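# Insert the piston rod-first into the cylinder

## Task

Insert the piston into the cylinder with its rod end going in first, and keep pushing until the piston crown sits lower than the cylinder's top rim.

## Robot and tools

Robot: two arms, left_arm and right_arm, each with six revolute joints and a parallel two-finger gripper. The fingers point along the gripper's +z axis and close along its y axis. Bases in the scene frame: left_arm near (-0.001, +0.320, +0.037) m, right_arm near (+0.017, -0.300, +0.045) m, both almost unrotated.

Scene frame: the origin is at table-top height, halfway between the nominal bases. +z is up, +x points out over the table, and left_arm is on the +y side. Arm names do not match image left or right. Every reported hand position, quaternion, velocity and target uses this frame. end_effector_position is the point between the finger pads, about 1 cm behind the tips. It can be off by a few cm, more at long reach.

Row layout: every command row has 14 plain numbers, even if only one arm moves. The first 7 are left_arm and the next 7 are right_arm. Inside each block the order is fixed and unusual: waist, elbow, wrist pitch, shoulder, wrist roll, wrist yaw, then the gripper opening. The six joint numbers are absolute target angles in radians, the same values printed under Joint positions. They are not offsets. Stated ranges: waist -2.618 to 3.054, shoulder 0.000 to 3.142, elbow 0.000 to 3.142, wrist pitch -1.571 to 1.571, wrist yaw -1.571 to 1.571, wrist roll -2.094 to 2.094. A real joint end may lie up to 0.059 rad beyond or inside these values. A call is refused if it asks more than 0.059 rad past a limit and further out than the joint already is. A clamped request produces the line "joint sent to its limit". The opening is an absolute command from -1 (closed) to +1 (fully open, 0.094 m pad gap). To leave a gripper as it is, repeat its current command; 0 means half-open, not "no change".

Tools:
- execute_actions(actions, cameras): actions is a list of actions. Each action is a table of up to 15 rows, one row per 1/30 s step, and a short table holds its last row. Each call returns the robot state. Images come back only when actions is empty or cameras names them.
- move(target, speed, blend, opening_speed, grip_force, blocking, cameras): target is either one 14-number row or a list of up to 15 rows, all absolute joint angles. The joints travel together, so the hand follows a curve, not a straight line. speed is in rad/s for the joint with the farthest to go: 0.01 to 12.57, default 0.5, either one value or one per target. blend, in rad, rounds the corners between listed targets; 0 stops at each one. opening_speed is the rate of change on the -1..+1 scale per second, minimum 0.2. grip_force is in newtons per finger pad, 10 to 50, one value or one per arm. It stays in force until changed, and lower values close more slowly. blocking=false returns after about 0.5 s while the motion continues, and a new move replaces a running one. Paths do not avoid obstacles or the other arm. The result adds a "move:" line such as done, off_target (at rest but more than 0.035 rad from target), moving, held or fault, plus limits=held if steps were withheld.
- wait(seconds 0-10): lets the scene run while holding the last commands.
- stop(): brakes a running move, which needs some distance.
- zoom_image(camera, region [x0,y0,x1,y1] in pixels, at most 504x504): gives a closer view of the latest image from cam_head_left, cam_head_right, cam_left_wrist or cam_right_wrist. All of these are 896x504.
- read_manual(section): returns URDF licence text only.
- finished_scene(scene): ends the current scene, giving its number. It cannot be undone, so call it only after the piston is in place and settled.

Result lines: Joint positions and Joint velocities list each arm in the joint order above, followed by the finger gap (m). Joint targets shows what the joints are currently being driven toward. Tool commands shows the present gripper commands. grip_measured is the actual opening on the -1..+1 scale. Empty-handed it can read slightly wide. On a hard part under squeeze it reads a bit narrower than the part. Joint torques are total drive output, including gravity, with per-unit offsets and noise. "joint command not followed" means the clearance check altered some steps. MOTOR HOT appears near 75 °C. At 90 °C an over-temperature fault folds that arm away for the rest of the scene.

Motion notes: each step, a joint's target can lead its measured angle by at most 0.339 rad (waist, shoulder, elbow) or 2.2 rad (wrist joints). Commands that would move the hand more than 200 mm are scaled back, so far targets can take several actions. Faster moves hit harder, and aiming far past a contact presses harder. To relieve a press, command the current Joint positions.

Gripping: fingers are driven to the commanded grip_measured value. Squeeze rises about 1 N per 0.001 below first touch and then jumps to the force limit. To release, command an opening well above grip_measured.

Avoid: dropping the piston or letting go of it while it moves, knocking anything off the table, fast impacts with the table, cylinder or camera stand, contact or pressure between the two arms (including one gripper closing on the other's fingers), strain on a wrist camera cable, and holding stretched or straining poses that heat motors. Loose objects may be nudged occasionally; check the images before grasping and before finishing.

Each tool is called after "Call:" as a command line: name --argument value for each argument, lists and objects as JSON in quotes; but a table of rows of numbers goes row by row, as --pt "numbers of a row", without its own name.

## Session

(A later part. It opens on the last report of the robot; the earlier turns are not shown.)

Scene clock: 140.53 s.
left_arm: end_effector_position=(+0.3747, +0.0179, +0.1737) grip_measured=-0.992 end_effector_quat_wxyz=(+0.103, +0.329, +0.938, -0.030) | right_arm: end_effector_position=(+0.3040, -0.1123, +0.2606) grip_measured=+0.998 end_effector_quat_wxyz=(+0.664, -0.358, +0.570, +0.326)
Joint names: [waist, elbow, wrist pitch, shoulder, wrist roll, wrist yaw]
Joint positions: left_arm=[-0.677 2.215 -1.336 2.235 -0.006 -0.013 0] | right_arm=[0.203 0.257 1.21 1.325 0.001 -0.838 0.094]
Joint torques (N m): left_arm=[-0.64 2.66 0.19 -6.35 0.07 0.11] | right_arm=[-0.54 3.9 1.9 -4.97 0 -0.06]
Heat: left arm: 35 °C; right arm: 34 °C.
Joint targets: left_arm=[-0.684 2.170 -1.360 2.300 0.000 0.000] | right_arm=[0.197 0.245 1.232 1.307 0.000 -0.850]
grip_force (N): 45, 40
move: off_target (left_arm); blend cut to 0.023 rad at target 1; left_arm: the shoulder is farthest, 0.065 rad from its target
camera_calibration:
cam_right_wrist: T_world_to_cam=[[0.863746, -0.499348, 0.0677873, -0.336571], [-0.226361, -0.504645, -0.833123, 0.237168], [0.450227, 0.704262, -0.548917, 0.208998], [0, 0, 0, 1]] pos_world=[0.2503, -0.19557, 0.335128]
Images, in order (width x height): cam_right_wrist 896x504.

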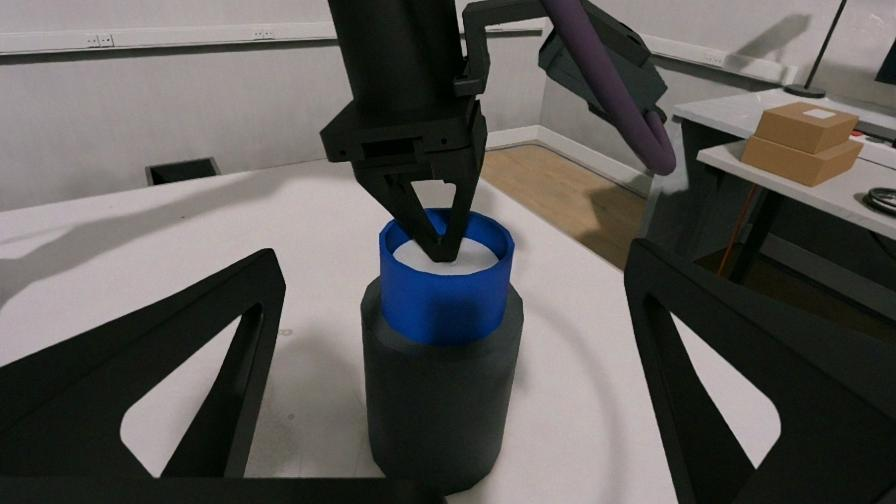

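Call:
move --pt "-0.684 2.09 -1.35 2.36 0.0 0.0 -1.0 0.197 0.245 1.232 1.307 0.0 -0.85 1.0" --speed 0.07 --cameras '["cam_right_wrist"]'

Call:
zoom_image --camera "cam_right_wrist" --region '[330, 90, 570, 330]'

Scene clock: 142.37 s.
left_arm: end_effector_position=(+0.3739, +0.0185, +0.1672) grip_measured=-0.992 end_effector_quat_wxyz=(+0.101, +0.329, +0.938, -0.029) | right_arm: end_effector_position=(+0.3040, -0.1123, +0.2606) grip_measured=+0.998 end_effector_quat_wxyz=(+0.664, -0.358, +0.570, +0.326)
Joint names: [waist, elbow, wrist pitch, shoulder, wrist roll, wrist yaw]
Joint positions: left_arm=[-0.677 2.177 -1.31 2.227 -0.006 -0.013 0] | right_arm=[0.203 0.257 1.21 1.325 0.001 -0.838 0.094]
Joint torques (N m): left_arm=[-0.65 -0.36 0.05 -1.59 0.07 0.11] | right_arm=[-0.57 3.97 1.88 -4.98 -0.01 -0.07]
Heat: left arm: 35 °C; right arm: 34 °C.
Joint targets: left_arm=[-0.684 2.090 -1.350 2.360 0.000 0.000] | right_arm=[0.197 0.245 1.232 1.307 0.000 -0.850]
grip_force (N): 45, 40
move: off_target (left_arm); left_arm: the shoulder is farthest, 0.133 rad from its target
camera_calibration:
cam_right_wrist: T_world_to_cam=[[0.863746, -0.499348, 0.0677873, -0.336571], [-0.226361, -0.504645, -0.833123, 0.237168], [0.450227, 0.704262, -0.548917, 0.208998], [0, 0, 0, 1]] pos_world=[0.2503, -0.19557, 0.335128]
Images, in order (width x height): cam_right_wrist 896x504.

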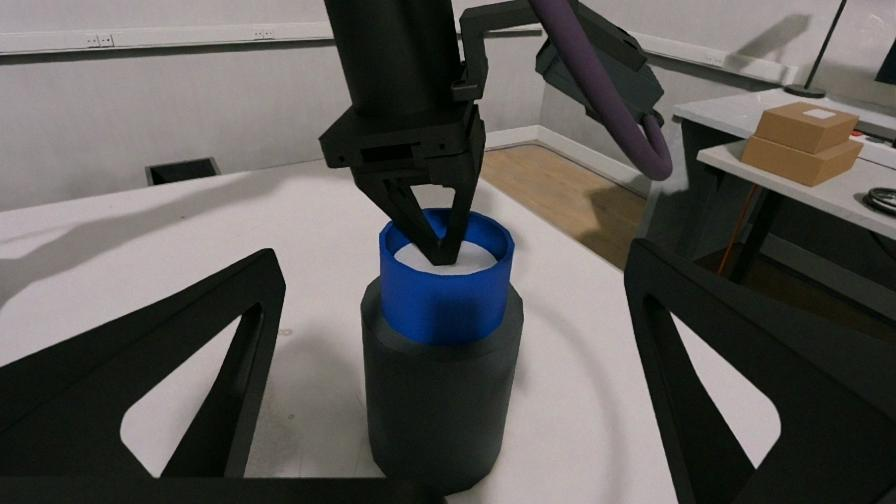

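Scaled by 2.100 from the camera's 896x504 image, which has a finer 1280x720 frame.

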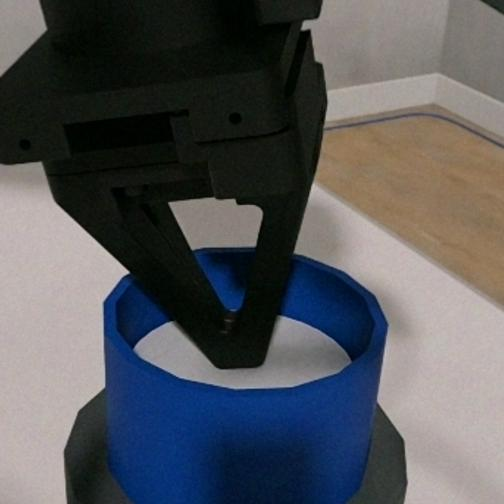

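Call:
move --pt "-0.684 2.045 -1.345 2.40 0.0 0.0 -1.0 0.197 0.245 1.232 1.307 0.0 -0.85 1.0" --speed 0.07 --cameras '["cam_right_wrist"]'

Call:
zoom_image --camera "cam_right_wrist" --region '[330, 90, 570, 330]'

Scene clock: 143.77 s.
left_arm: end_effector_position=(+0.3725, +0.0197, +0.1583) grip_measured=-0.992 end_effector_quat_wxyz=(+0.094, +0.330, +0.939, -0.027) | right_arm: end_effector_position=(+0.3040, -0.1123, +0.2606) grip_measured=+0.998 end_effector_quat_wxyz=(+0.664, -0.358, +0.570, +0.326)
Joint names: [waist, elbow, wrist pitch, shoulder, wrist roll, wrist yaw]
Joint positions: left_arm=[-0.677 2.147 -1.293 2.229 -0.006 -0.013 0] | right_arm=[0.203 0.257 1.21 1.325 0.001 -0.838 0.094]
Joint torques (N m): left_arm=[-0.65 -1.51 -0.06 1.14 0.07 0.11] | right_arm=[-0.53 3.96 1.9 -5.01 0.02 -0.06]
Heat: left arm: 34 °C; right arm: 34 °C.
Joint targets: left_arm=[-0.684 2.045 -1.345 2.400 0.000 0.000] | right_arm=[0.197 0.245 1.232 1.307 0.000 -0.850]
grip_force (N): 45, 40
move: off_target (left_arm); left_arm: the shoulder is farthest, 0.171 rad from its target
camera_calibration:
cam_right_wrist: T_world_to_cam=[[0.863746, -0.499348, 0.0677873, -0.336571], [-0.226361, -0.504645, -0.833123, 0.237168], [0.450227, 0.704262, -0.548917, 0.208998], [0, 0, 0, 1]] pos_world=[0.2503, -0.19557, 0.335128]
Images, in order (width x height): cam_right_wrist 896x504.

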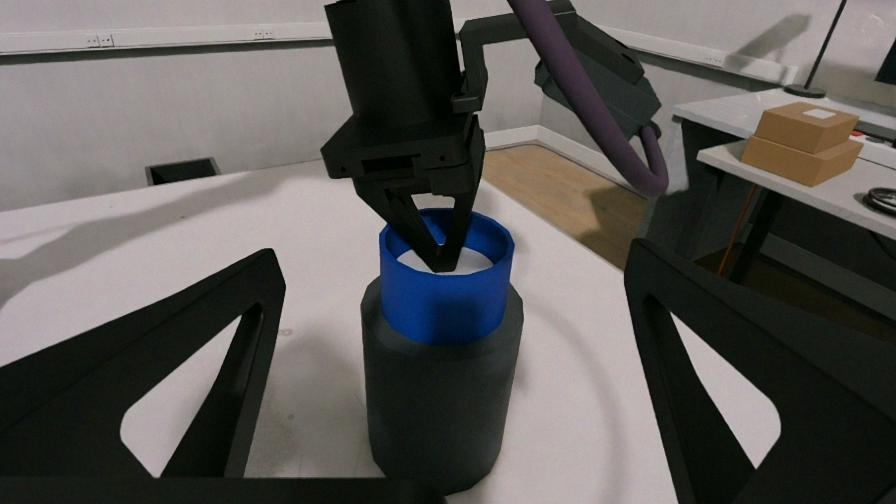

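Scaled by 2.100 from the camera's 896x504 image, which has a finer 1280x720 frame.

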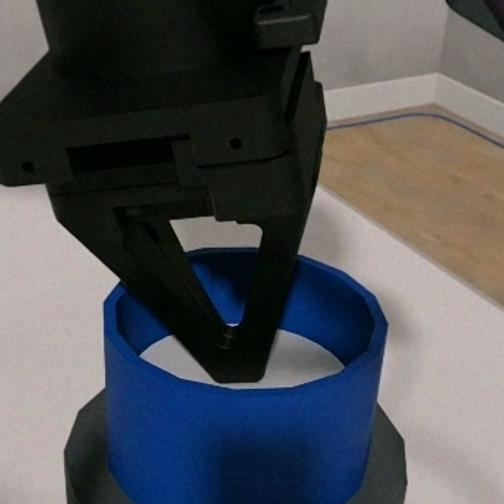

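Call:
move --target '[-0.684, 2.005, -1.335, 2.435, 0, 0, -1.0, 0.197, 0.245, 1.232, 1.307, 0.0, -0.85, 1.0]' --speed 0.07 --cameras '["cam_right_wrist"]'

Scene clock: 146.47 s.
left_arm: end_effector_position=(+0.3718, +0.0203, +0.1488) grip_measured=-0.992 end_effector_quat_wxyz=(+0.087, +0.330, +0.940, -0.024) | right_arm: end_effector_position=(+0.3040, -0.1123, +0.2606) grip_measured=+0.998 end_effector_quat_wxyz=(+0.664, -0.358, +0.570, +0.326)
Joint names: [waist, elbow, wrist pitch, shoulder, wrist roll, wrist yaw]
Joint positions: left_arm=[-0.677 2.125 -1.278 2.237 -0.006 -0.013 0] | right_arm=[0.203 0.257 1.21 1.325 0.001 -0.838 0.094]
Joint torques (N m): left_arm=[-0.64 -3.03 -0.11 3.14 0.07 0.11] | right_arm=[-0.59 4 1.91 -4.96 0.02 -0.1]
Heat: left arm: 34 °C; right arm: 34 °C.
Joint targets: left_arm=[-0.684 2.005 -1.335 2.435 0.000 0.000] | right_arm=[0.197 0.245 1.232 1.307 0.000 -0.850]
grip_force (N): 45, 40
move: off_target (left_arm); left_arm: the shoulder is farthest, 0.198 rad from its target
camera_calibration:
cam_right_wrist: T_world_to_cam=[[0.863746, -0.499348, 0.0677873, -0.336571], [-0.226361, -0.504645, -0.833123, 0.237168], [0.450227, 0.704262, -0.548917, 0.208998], [0, 0, 0, 1]] pos_world=[0.2503, -0.19557, 0.335128]
Images, in order (width x height): cam_right_wrist 896x504.

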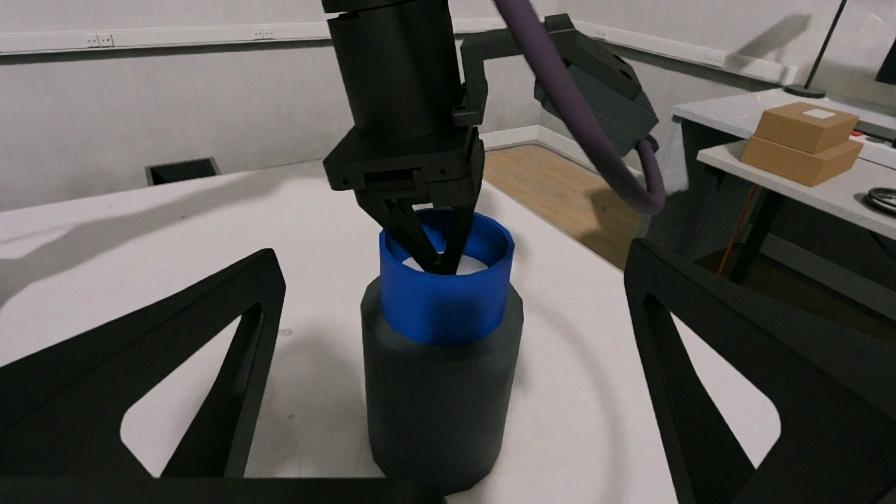

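Call:
move --target '[-0.684, 1.975, -1.325, 2.46, 0, 0, -1.0, 0.197, 0.245, 1.232, 1.307, 0.0, -0.85, 1.0]' --speed 0.07 --cameras '["cam_right_wrist"]'

Scene clock: 149.90 s.
left_arm: end_effector_position=(+0.3718, +0.0202, +0.1471) grip_measured=-0.992 end_effector_quat_wxyz=(+0.087, +0.330, +0.940, -0.024) | right_arm: end_effector_position=(+0.3040, -0.1123, +0.2606) grip_measured=+0.998 end_effector_quat_wxyz=(+0.664, -0.358, +0.570, +0.326)
Joint names: [waist, elbow, wrist pitch, shoulder, wrist roll, wrist yaw]
Joint positions: left_arm=[-0.677 2.119 -1.272 2.237 -0.006 -0.013 0] | right_arm=[0.203 0.257 1.21 1.325 0.001 -0.838 0.094]
Joint torques (N m): left_arm=[-0.65 -4.88 -0.08 5.07 0.07 0.11] | right_arm=[-0.58 3.93 1.89 -4.97 0.01 -0.07]
Heat: left arm: 34 °C; right arm: 34 °C.
Joint targets: left_arm=[-0.684 1.975 -1.325 2.460 0.000 0.000] | right_arm=[0.197 0.245 1.232 1.307 0.000 -0.850]
grip_force (N): 45, 40
move: off_target (left_arm); left_arm: the shoulder is farthest, 0.223 rad from its target
camera_calibration:
cam_right_wrist: T_world_to_cam=[[0.863746, -0.499348, 0.0677873, -0.336571], [-0.226361, -0.504645, -0.833123, 0.237168], [0.450227, 0.704262, -0.548917, 0.208998], [0, 0, 0, 1]] pos_world=[0.2503, -0.19557, 0.335128]
Images, in order (width x height): cam_right_wrist 896x504.

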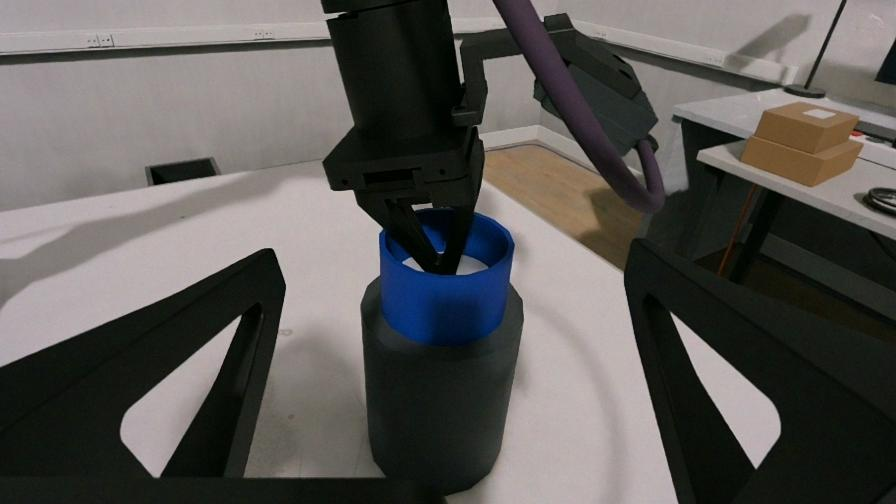

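Call:
zoom_image --camera "cam_right_wrist" --region '[330, 90, 570, 330]'

Call:
move --target '[-0.684, 1.945, -1.315, 2.485, 0, 0, -1.0, 0.197, 0.245, 1.232, 1.307, 0.0, -0.85, 1.0]' --speed 0.07 --cameras '["cam_right_wrist"]'

Scaled by 2.100 from the camera's 896x504 image, which has a finer 1280x720 frame.

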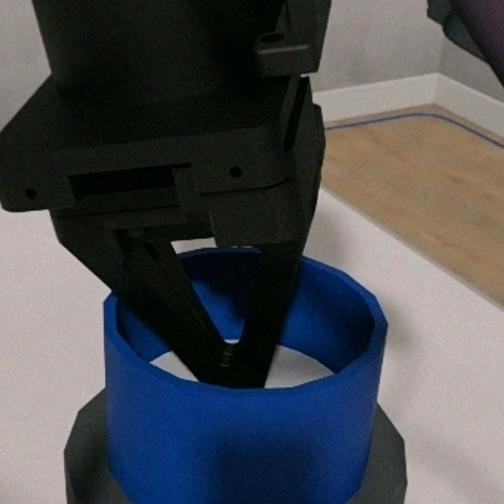

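Scene clock: 152.00 s.
left_arm: end_effector_position=(+0.3720, +0.0209, +0.1360) grip_measured=-0.992 end_effector_quat_wxyz=(+0.081, +0.331, +0.940, -0.020) | right_arm: end_effector_position=(+0.3040, -0.1123, +0.2606) grip_measured=+0.998 end_effector_quat_wxyz=(+0.664, -0.358, +0.570, +0.326)
Joint names: [waist, elbow, wrist pitch, shoulder, wrist roll, wrist yaw]
Joint positions: left_arm=[-0.677 2.094 -1.25 2.247 -0.004 -0.016 0] | right_arm=[0.203 0.257 1.21 1.325 0.001 -0.838 0.094]
Joint torques (N m): left_arm=[-0.64 -5.29 -0.2 6.08 0.05 0.14] | right_arm=[-0.59 4.01 1.93 -4.94 0.02 -0.08]
Heat: left arm: 34 °C; right arm: 34 °C.
Joint targets: left_arm=[-0.684 1.945 -1.315 2.485 0.000 0.000] | right_arm=[0.197 0.245 1.232 1.307 0.000 -0.850]
grip_force (N): 45, 40
move: off_target (left_arm); left_arm: the shoulder is farthest, 0.238 rad from its target
camera_calibration:
cam_right_wrist: T_world_to_cam=[[0.863746, -0.499348, 0.0677873, -0.336571], [-0.226361, -0.504645, -0.833123, 0.237168], [0.450227, 0.704262, -0.548917, 0.208998], [0, 0, 0, 1]] pos_world=[0.2503, -0.19557, 0.335128]
Images, in order (width x height): cam_right_wrist 896x504.

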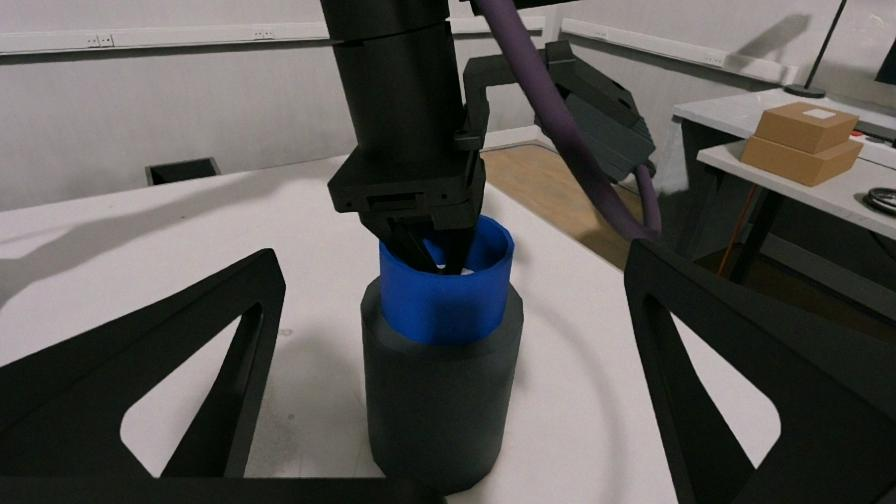

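Call:
move --target '[-0.684, 1.92, -1.30, 2.505, 0, 0, -1.0, 0.197, 0.245, 1.232, 1.307, 0.0, -0.85, 1.0]' --speed 0.07 --cameras '["cam_right_wrist"]'

Call:
zoom_image --camera "cam_right_wrist" --region '[330, 90, 570, 330]'

Scene clock: 153.43 s.
left_arm: end_effector_position=(+0.3721, +0.0209, +0.1345) grip_measured=-0.992 end_effector_quat_wxyz=(+0.081, +0.331, +0.940, -0.020) | right_arm: end_effector_position=(+0.3040, -0.1123, +0.2606) grip_measured=+0.998 end_effector_quat_wxyz=(+0.664, -0.358, +0.570, +0.326)
Joint names: [waist, elbow, wrist pitch, shoulder, wrist roll, wrist yaw]
Joint positions: left_arm=[-0.677 2.088 -1.244 2.247 -0.004 -0.016 0] | right_arm=[0.203 0.257 1.21 1.325 0.001 -0.838 0.094]
Joint torques (N m): left_arm=[-0.64 -6.79 -0.11 7.64 0.05 0.14] | right_arm=[-0.59 3.97 1.93 -5.01 -0.01 -0.06]
Heat: left arm: 34 °C; right arm: 34 °C.
Joint targets: left_arm=[-0.684 1.920 -1.300 2.505 0.000 0.000] | right_arm=[0.197 0.245 1.232 1.307 0.000 -0.850]
grip_force (N): 45, 40
move: off_target (left_arm); left_arm: the shoulder is farthest, 0.258 rad from its target
camera_calibration:
cam_right_wrist: T_world_to_cam=[[0.863746, -0.499348, 0.0677873, -0.336571], [-0.226361, -0.504645, -0.833123, 0.237168], [0.450227, 0.704262, -0.548917, 0.208998], [0, 0, 0, 1]] pos_world=[0.2503, -0.19557, 0.335128]
Images, in order (width x height): cam_right_wrist 896x504.

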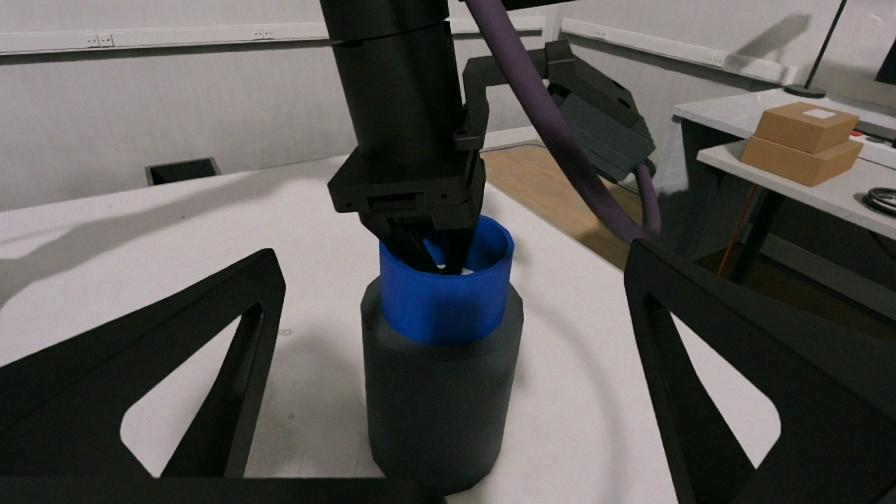

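Scaled by 2.100 from the camera's 896x504 image, which has a finer 1280x720 frame.

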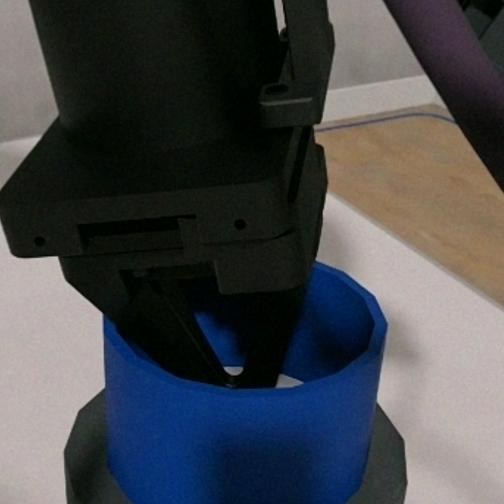

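Call:
move --pt "-0.68 2.12 -1.27 2.26 0 0 -1.0 0.197 0.245 1.232 1.307 0.0 -0.85 1.0" --pt "-0.68 2.41 -1.495 2.398 0 0 -1.0 0.197 0.245 1.232 1.307 0.0 -0.85 1.0" --speed '[0.3, 0.3]' --blend '[0.03, 0]' --cameras '["cam_right_wrist", "cam_left_wrist"]'

Call:
zoom_image --camera "cam_right_wrist" --region '[330, 90, 570, 330]'

Scene clock: 165.60 s.
left_arm: end_effector_position=(+0.3727, +0.0198, +0.1542) grip_measured=-0.992 end_effector_quat_wxyz=(+0.052, +0.332, +0.942, -0.011) | right_arm: end_effector_position=(+0.3040, -0.1123, +0.2606) grip_measured=+0.998 end_effector_quat_wxyz=(+0.664, -0.358, +0.570, +0.326)
Joint names: [waist, elbow, wrist pitch, shoulder, wrist roll, wrist yaw]
Joint positions: left_arm=[-0.677 2.383 -1.48 2.369 -0.004 -0.014 0] | right_arm=[0.203 0.257 1.21 1.325 0.001 -0.838 0.094]
Joint torques (N m): left_arm=[-0.27 7.8 0.07 -9.57 0.05 0.12] | right_arm=[-0.65 3.92 1.93 -4.97 0.01 -0.08]
Heat: left arm: 33 °C; right arm: 35 °C.
Joint targets: left_arm=[-0.680 2.410 -1.495 2.398 0.000 0.000] | right_arm=[0.197 0.245 1.232 1.307 0.000 -0.850]
grip_force (N): 45, 40
move: done
camera_calibration:
cam_left_wrist: T_world_to_cam=[[-0.667134, -0.742706, -0.0576197, 0.273651], [-0.648155, 0.540595, 0.536332, 0.154084], [-0.367188, 0.395152, -0.842038, 0.379861], [0, 0, 0, 1]] pos_world=[0.421912, -0.0301575, 0.252985]
cam_right_wrist: T_world_to_cam=[[0.863746, -0.499348, 0.0677873, -0.336571], [-0.226361, -0.504645, -0.833123, 0.237168], [0.450227, 0.704262, -0.548917, 0.208998], [0, 0, 0, 1]] pos_world=[0.2503, -0.19557, 0.335128]
Images, in order (width x height): cam_left_wrist 896x504, cam_right_wrist 896x504.

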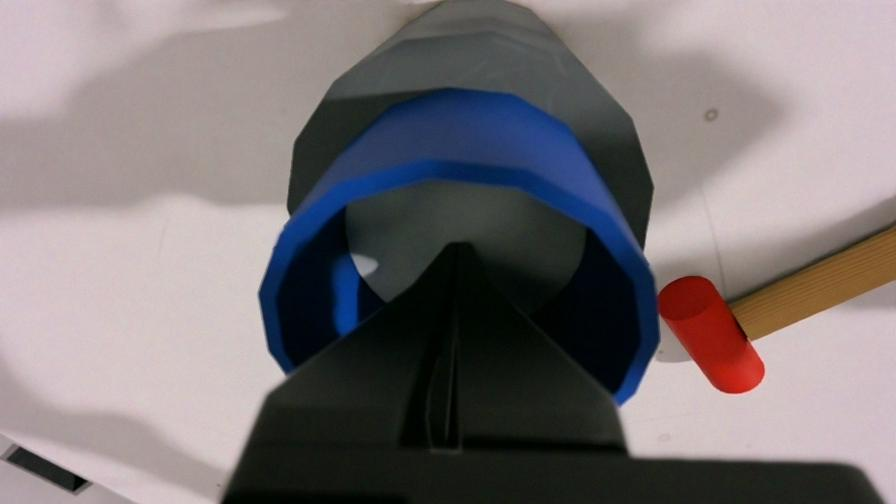

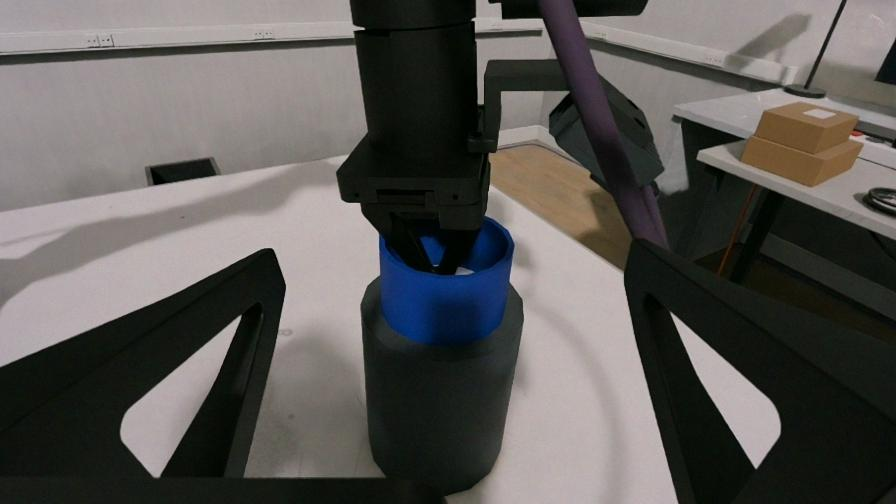

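Scaled by 2.100 from the camera's 896x504 image, which has a finer 1280x720 frame.

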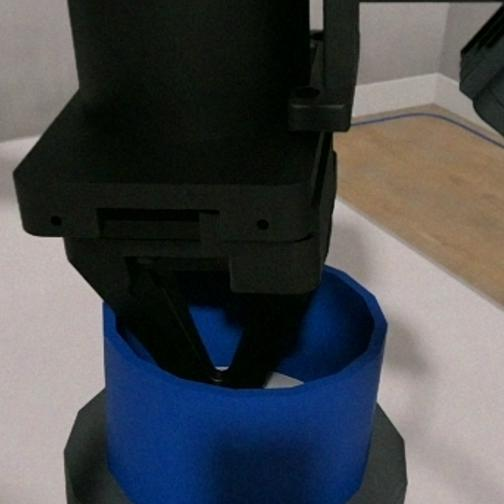

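Call:
move --target '[-0.681, 2.30, -1.505, 2.54, 0, 0, -1.0, 0.197, 0.245, 1.232, 1.307, 0.0, -0.85, 1.0]' --speed 0.12 --cameras '["cam_right_wrist", "cam_left_wrist"]'

Call:
zoom_image --camera "cam_right_wrist" --region '[330, 90, 570, 330]'

Scene clock: 173.10 s.
left_arm: end_effector_position=(+0.3711, +0.0211, +0.1452) grip_measured=-0.992 end_effector_quat_wxyz=(+0.040, +0.332, +0.942, -0.007) | right_arm: end_effector_position=(+0.3040, -0.1123, +0.2606) grip_measured=+0.998 end_effector_quat_wxyz=(+0.664, -0.358, +0.570, +0.326)
Joint names: [waist, elbow, wrist pitch, shoulder, wrist roll, wrist yaw]
Joint positions: left_arm=[-0.677 2.381 -1.486 2.387 -0.004 -0.014 0] | right_arm=[0.203 0.257 1.21 1.325 0.001 -0.838 0.094]
Joint torques (N m): left_arm=[-0.36 -0.21 0.02 -0.95 0.05 0.12] | right_arm=[-0.64 3.93 1.91 -5.03 0.02 -0.05]
Heat: left arm: 33 °C; right arm: 35 °C.
Joint targets: left_arm=[-0.681 2.300 -1.505 2.540 0.000 0.000] | right_arm=[0.197 0.245 1.232 1.307 0.000 -0.850]
grip_force (N): 45, 40
move: off_target (left_arm); left_arm: the shoulder is farthest, 0.153 rad from its target
camera_calibration:
cam_left_wrist: T_world_to_cam=[[-0.668276, -0.741774, -0.0563717, 0.27327], [-0.637157, 0.531616, 0.558045, 0.150261], [-0.383976, 0.408846, -0.827893, 0.375135], [0, 0, 0, 1]] pos_world=[0.422402, -0.0305493, 0.242124]
cam_right_wrist: T_world_to_cam=[[0.863746, -0.499348, 0.0677873, -0.336571], [-0.226361, -0.504645, -0.833123, 0.237168], [0.450227, 0.704262, -0.548917, 0.208998], [0, 0, 0, 1]] pos_world=[0.2503, -0.19557, 0.335128]
Images, in order (width x height): cam_left_wrist 896x504, cam_right_wrist 896x504.

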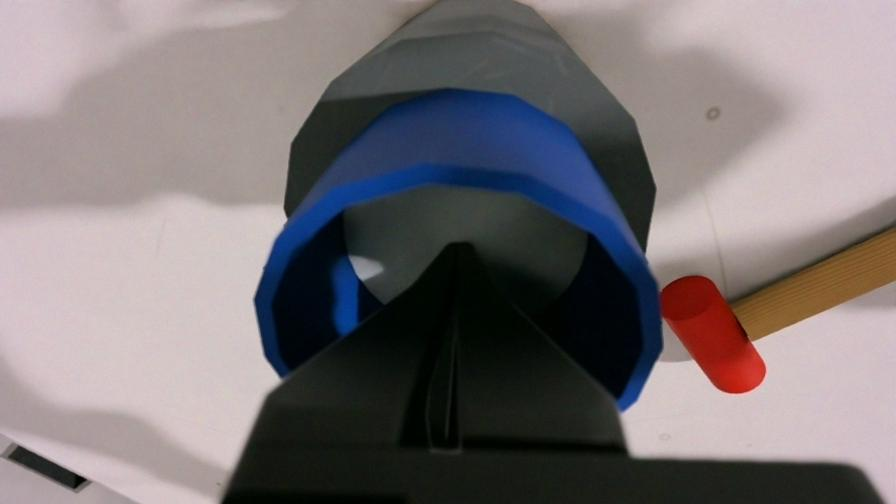

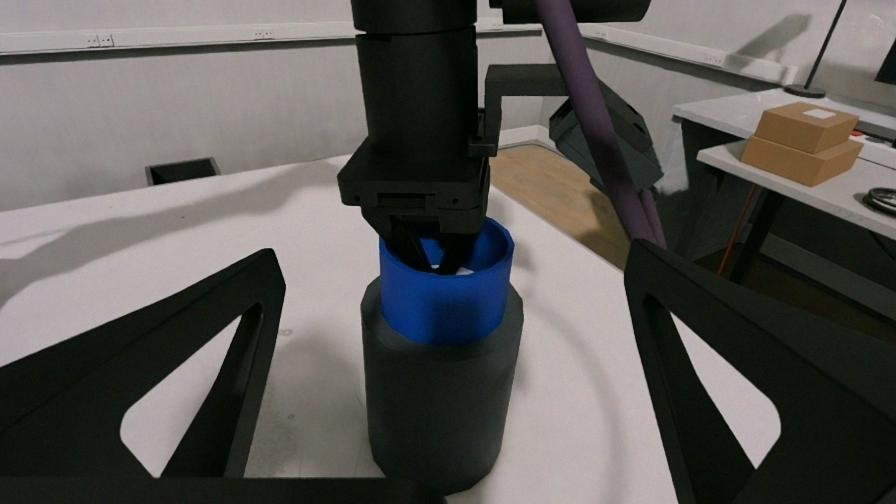

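Scaled by 2.100 from the camera's 896x504 image, which has a finer 1280x720 frame.

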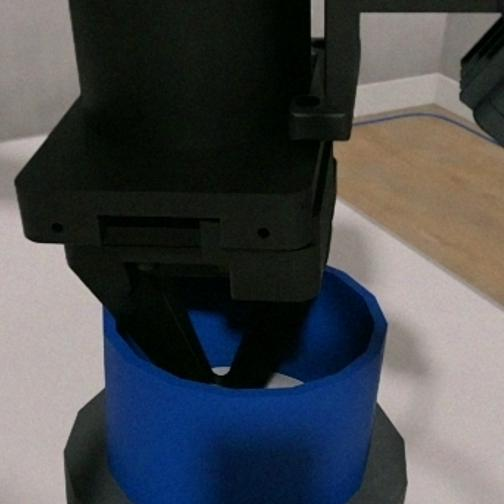

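Call:
move --target '[-0.681, 2.245, -1.515, 2.60, 0, 0, -1.0, 0.197, 0.245, 1.232, 1.307, 0.0, -0.85, 1.0]' --speed 0.08 --cameras '["cam_right_wrist"]'

Call:
zoom_image --camera "cam_right_wrist" --region '[330, 90, 570, 330]'

Scene clock: 174.73 s.
left_arm: end_effector_position=(+0.3693, +0.0226, +0.1381) grip_measured=-0.992 end_effector_quat_wxyz=(+0.031, +0.333, +0.943, -0.003) | right_arm: end_effector_position=(+0.3040, -0.1123, +0.2606) grip_measured=+0.998 end_effector_quat_wxyz=(+0.664, -0.358, +0.570, +0.326)
Joint names: [waist, elbow, wrist pitch, shoulder, wrist roll, wrist yaw]
Joint positions: left_arm=[-0.677 2.366 -1.483 2.393 -0.004 -0.014 0] | right_arm=[0.203 0.257 1.21 1.325 0.001 -0.838 0.094]
Joint torques (N m): left_arm=[-0.38 -3.4 -0.09 2.99 0.05 0.12] | right_arm=[-0.54 4 1.91 -5.01 0.01 -0.09]
Heat: left arm: 33 °C; right arm: 35 °C.
Joint targets: left_arm=[-0.681 2.245 -1.515 2.600 0.000 0.000] | right_arm=[0.197 0.245 1.232 1.307 0.000 -0.850]
grip_force (N): 45, 40
move: off_target (left_arm); left_arm: the shoulder is farthest, 0.207 rad from its target
camera_calibration:
cam_right_wrist: T_world_to_cam=[[0.863746, -0.499348, 0.0677873, -0.336571], [-0.226361, -0.504645, -0.833123, 0.237168], [0.450227, 0.704262, -0.548917, 0.208998], [0, 0, 0, 1]] pos_world=[0.2503, -0.19557, 0.335128]
Images, in order (width x height): cam_right_wrist 896x504.

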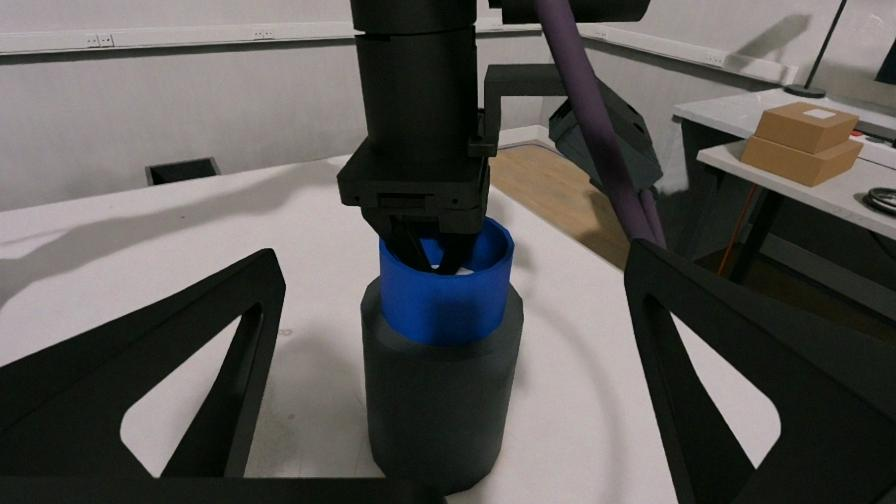

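Scaled by 2.100 from the camera's 896x504 image, which has a finer 1280x720 frame.

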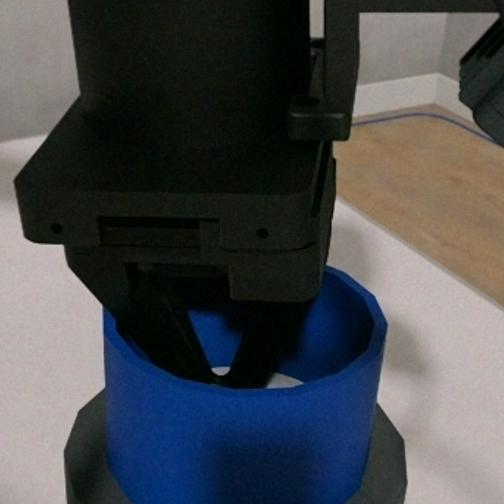

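Call:
move --target '[-0.681, 2.19, -1.525, 2.66, 0, 0, -1.0, 0.197, 0.245, 1.232, 1.307, 0.0, -0.85, 1.0]' --speed 0.08 --cameras '["cam_right_wrist"]'

Call:
zoom_image --camera "cam_right_wrist" --region '[330, 90, 570, 330]'

Scene clock: 176.37 s.
left_arm: end_effector_position=(+0.3675, +0.0240, +0.1163) grip_measured=-0.995 end_effector_quat_wxyz=(+0.011, +0.333, +0.943, +0.003) | right_arm: end_effector_position=(+0.3040, -0.1123, +0.2607) grip_measured=+0.998 end_effector_quat_wxyz=(+0.664, -0.358, +0.570, +0.326)
Joint names: [waist, elbow, wrist pitch, shoulder, wrist roll, wrist yaw]
Joint positions: left_arm=[-0.677 2.331 -1.46 2.422 -0.004 -0.014 0] | right_arm=[0.203 0.257 1.211 1.325 0.001 -0.838 0.094]
Joint torques (N m): left_arm=[-0.38 -4.98 -0.44 5.18 0.05 0.12] | right_arm=[-0.55 3.99 1.91 -4.94 -0.01 -0.08]
Heat: left arm: 33 °C; right arm: 35 °C.
Joint targets: left_arm=[-0.681 2.190 -1.525 2.660 0.000 0.000] | right_arm=[0.197 0.245 1.232 1.307 0.000 -0.850]
grip_force (N): 45, 40
move: off_target (left_arm); left_arm: the shoulder is farthest, 0.238 rad from its target
camera_calibration:
cam_right_wrist: T_world_to_cam=[[0.863734, -0.499315, 0.0681761, -0.336691], [-0.225937, -0.504607, -0.833261, 0.237115], [0.450462, 0.704313, -0.54866, 0.208863], [0, 0, 0, 1]] pos_world=[0.250299, -0.19557, 0.335128]
Images, in order (width x height): cam_right_wrist 896x504.

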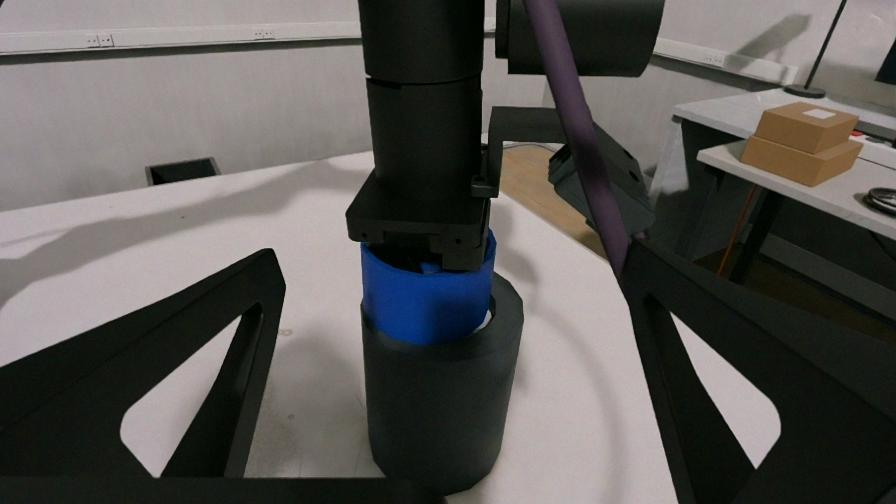

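Scaled by 2.100 from the camera's 896x504 image, which has a finer 1280x720 frame.

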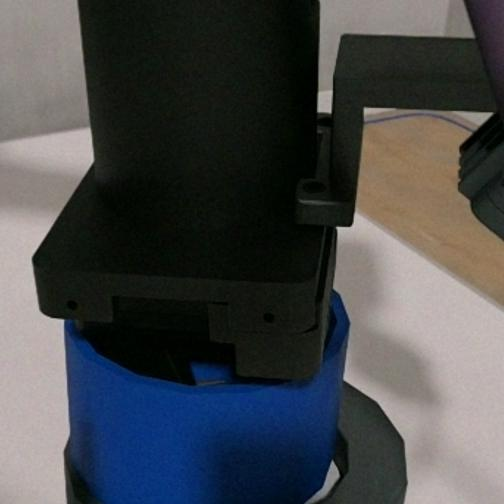

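Call:
move --pt "-0.679 2.37 -1.485 2.45 0 0 -1.0 0.197 0.245 1.232 1.307 0.0 -0.85 1.0" --pt "-0.679 2.45 -1.55 2.40 0 0 -1.0 0.197 0.245 1.232 1.307 0.0 -0.85 1.0" --speed '[0.25, 0.12]' --blend '[0.02, 0]' --cameras '["cam_right_wrist", "cam_left_wrist"]'

Call:
zoom_image --camera "cam_right_wrist" --region '[330, 90, 570, 330]'

Scene clock: 182.23 s.
left_arm: end_effector_position=(+0.3678, +0.0237, +0.1435) grip_measured=-0.995 end_effector_quat_wxyz=(+0.024, +0.333, +0.943, -0.001) | right_arm: end_effector_position=(+0.3040, -0.1123, +0.2607) grip_measured=+0.998 end_effector_quat_wxyz=(+0.664, -0.358, +0.570, +0.326)
Joint names: [waist, elbow, wrist pitch, shoulder, wrist roll, wrist yaw]
Joint positions: left_arm=[-0.677 2.425 -1.535 2.414 -0.004 -0.014 0] | right_arm=[0.203 0.257 1.211 1.325 0.001 -0.838 0.094]
Joint torques (N m): left_arm=[-0.17 7.54 -0.01 -12.82 0.05 0.11] | right_arm=[-0.64 4.01 1.88 -4.92 -0.01 -0.08]
Heat: left arm: 33 °C; right arm: 35 °C.
Joint targets: left_arm=[-0.679 2.450 -1.550 2.400 0.000 0.000] | right_arm=[0.197 0.245 1.232 1.307 0.000 -0.850]
grip_force (N): 45, 40
move: done
camera_calibration:
cam_left_wrist: T_world_to_cam=[[-0.669696, -0.740647, -0.0543114, 0.273094], [-0.622606, 0.520087, 0.584698, 0.138799], [-0.404808, 0.425384, -0.809431, 0.375941], [0, 0, 0, 1]] pos_world=[0.421491, -0.0298402, 0.237975]
cam_right_wrist: T_world_to_cam=[[0.863734, -0.499315, 0.0681761, -0.336691], [-0.225937, -0.504607, -0.833261, 0.237115], [0.450462, 0.704313, -0.54866, 0.208863], [0, 0, 0, 1]] pos_world=[0.250299, -0.19557, 0.335128]
Images, in order (width x height): cam_left_wrist 896x504, cam_right_wrist 896x504.

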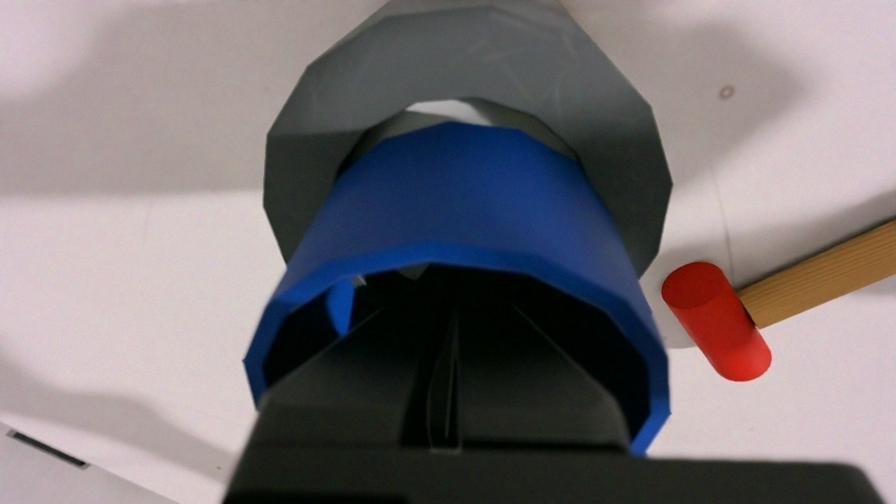

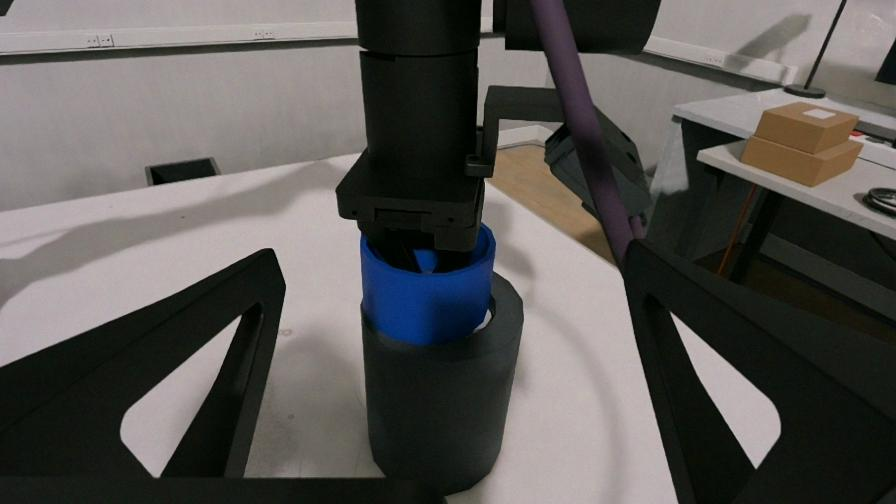

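Scaled by 2.100 from the camera's 896x504 image, which has a finer 1280x720 frame.

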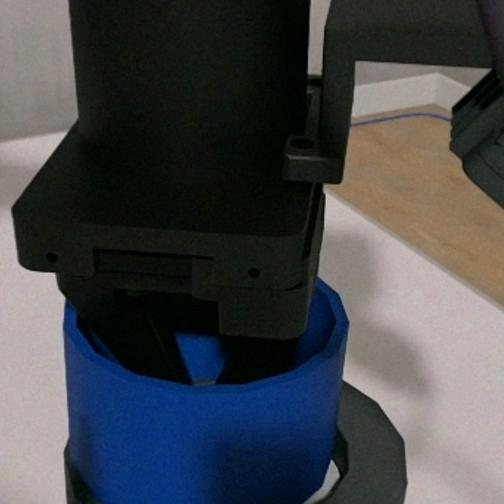

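Call:
move --pt "-0.679 2.425 -1.54 2.31 0 0 -1.0 0.197 0.245 1.232 1.307 0.0 -0.85 1.0" --pt "-0.679 2.385 -1.51 2.235 0 0 -1.0 0.197 0.245 1.232 1.307 0.0 -0.85 1.0" --speed '[0.12, 0.2]' --blend '[0.02, 0]' --cameras '["cam_right_wrist", "cam_left_wrist"]'

Scene clock: 185.20 s.
left_arm: end_effector_position=(+0.3628, +0.0277, +0.1971) grip_measured=-0.995 end_effector_quat_wxyz=(+0.076, +0.331, +0.940, -0.020) | right_arm: end_effector_position=(+0.3040, -0.1123, +0.2607) grip_measured=+0.998 end_effector_quat_wxyz=(+0.664, -0.358, +0.570, +0.326)
Joint names: [waist, elbow, wrist pitch, shoulder, wrist roll, wrist yaw]
Joint positions: left_arm=[-0.677 2.394 -1.531 2.277 -0.004 -0.014 0] | right_arm=[0.203 0.257 1.211 1.325 0.001 -0.838 0.094]
Joint torques (N m): left_arm=[-0.17 4.96 0.49 -14.02 0.05 0.12] | right_arm=[-0.49 3.89 1.91 -4.92 0.01 -0.08]
Heat: left arm: 33 °C; right arm: 35 °C.
Joint targets: left_arm=[-0.679 2.385 -1.510 2.235 0.000 0.000] | right_arm=[0.197 0.245 1.232 1.307 0.000 -0.850]
grip_force (N): 45, 40
move: off_target (left_arm); left_arm: the shoulder is farthest, 0.042 rad from its target
camera_calibration:
cam_left_wrist: T_world_to_cam=[[-0.664822, -0.744613, -0.0596931, 0.27508], [-0.668696, 0.55761, 0.49185, 0.136236], [-0.332952, 0.36691, -0.868631, 0.402926], [0, 0, 0, 1]] pos_world=[0.408134, -0.0189757, 0.299407]
cam_right_wrist: T_world_to_cam=[[0.863734, -0.499315, 0.0681761, -0.336691], [-0.225937, -0.504607, -0.833261, 0.237115], [0.450462, 0.704313, -0.54866, 0.208863], [0, 0, 0, 1]] pos_world=[0.250299, -0.19557, 0.335128]
Images, in order (width x height): cam_left_wrist 896x504, cam_right_wrist 896x504.

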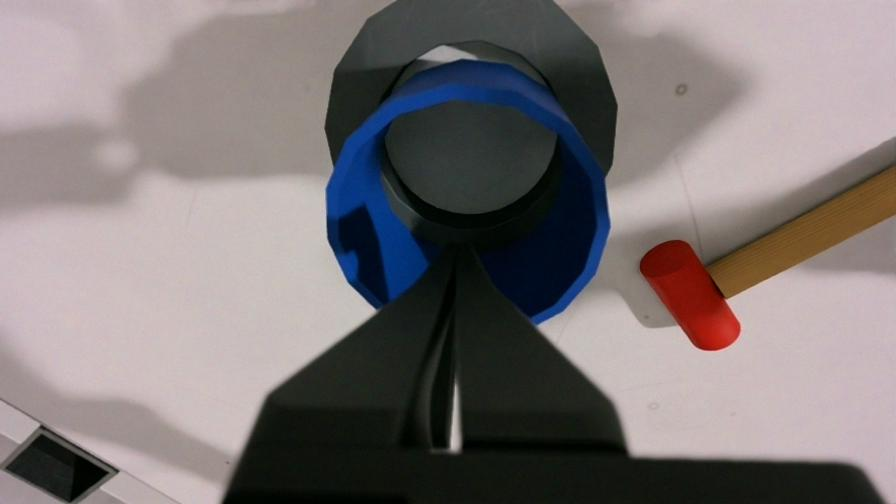

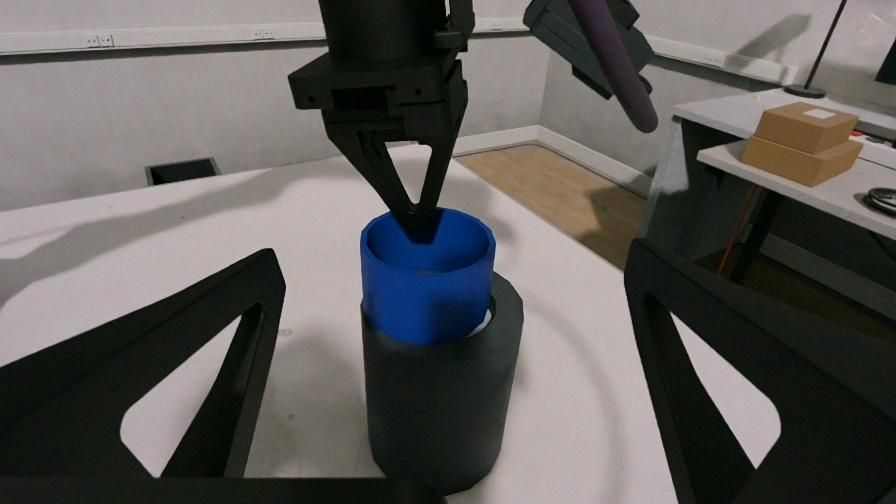

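Call:
finished_scene --scene 2

The scene is finished: the task was done.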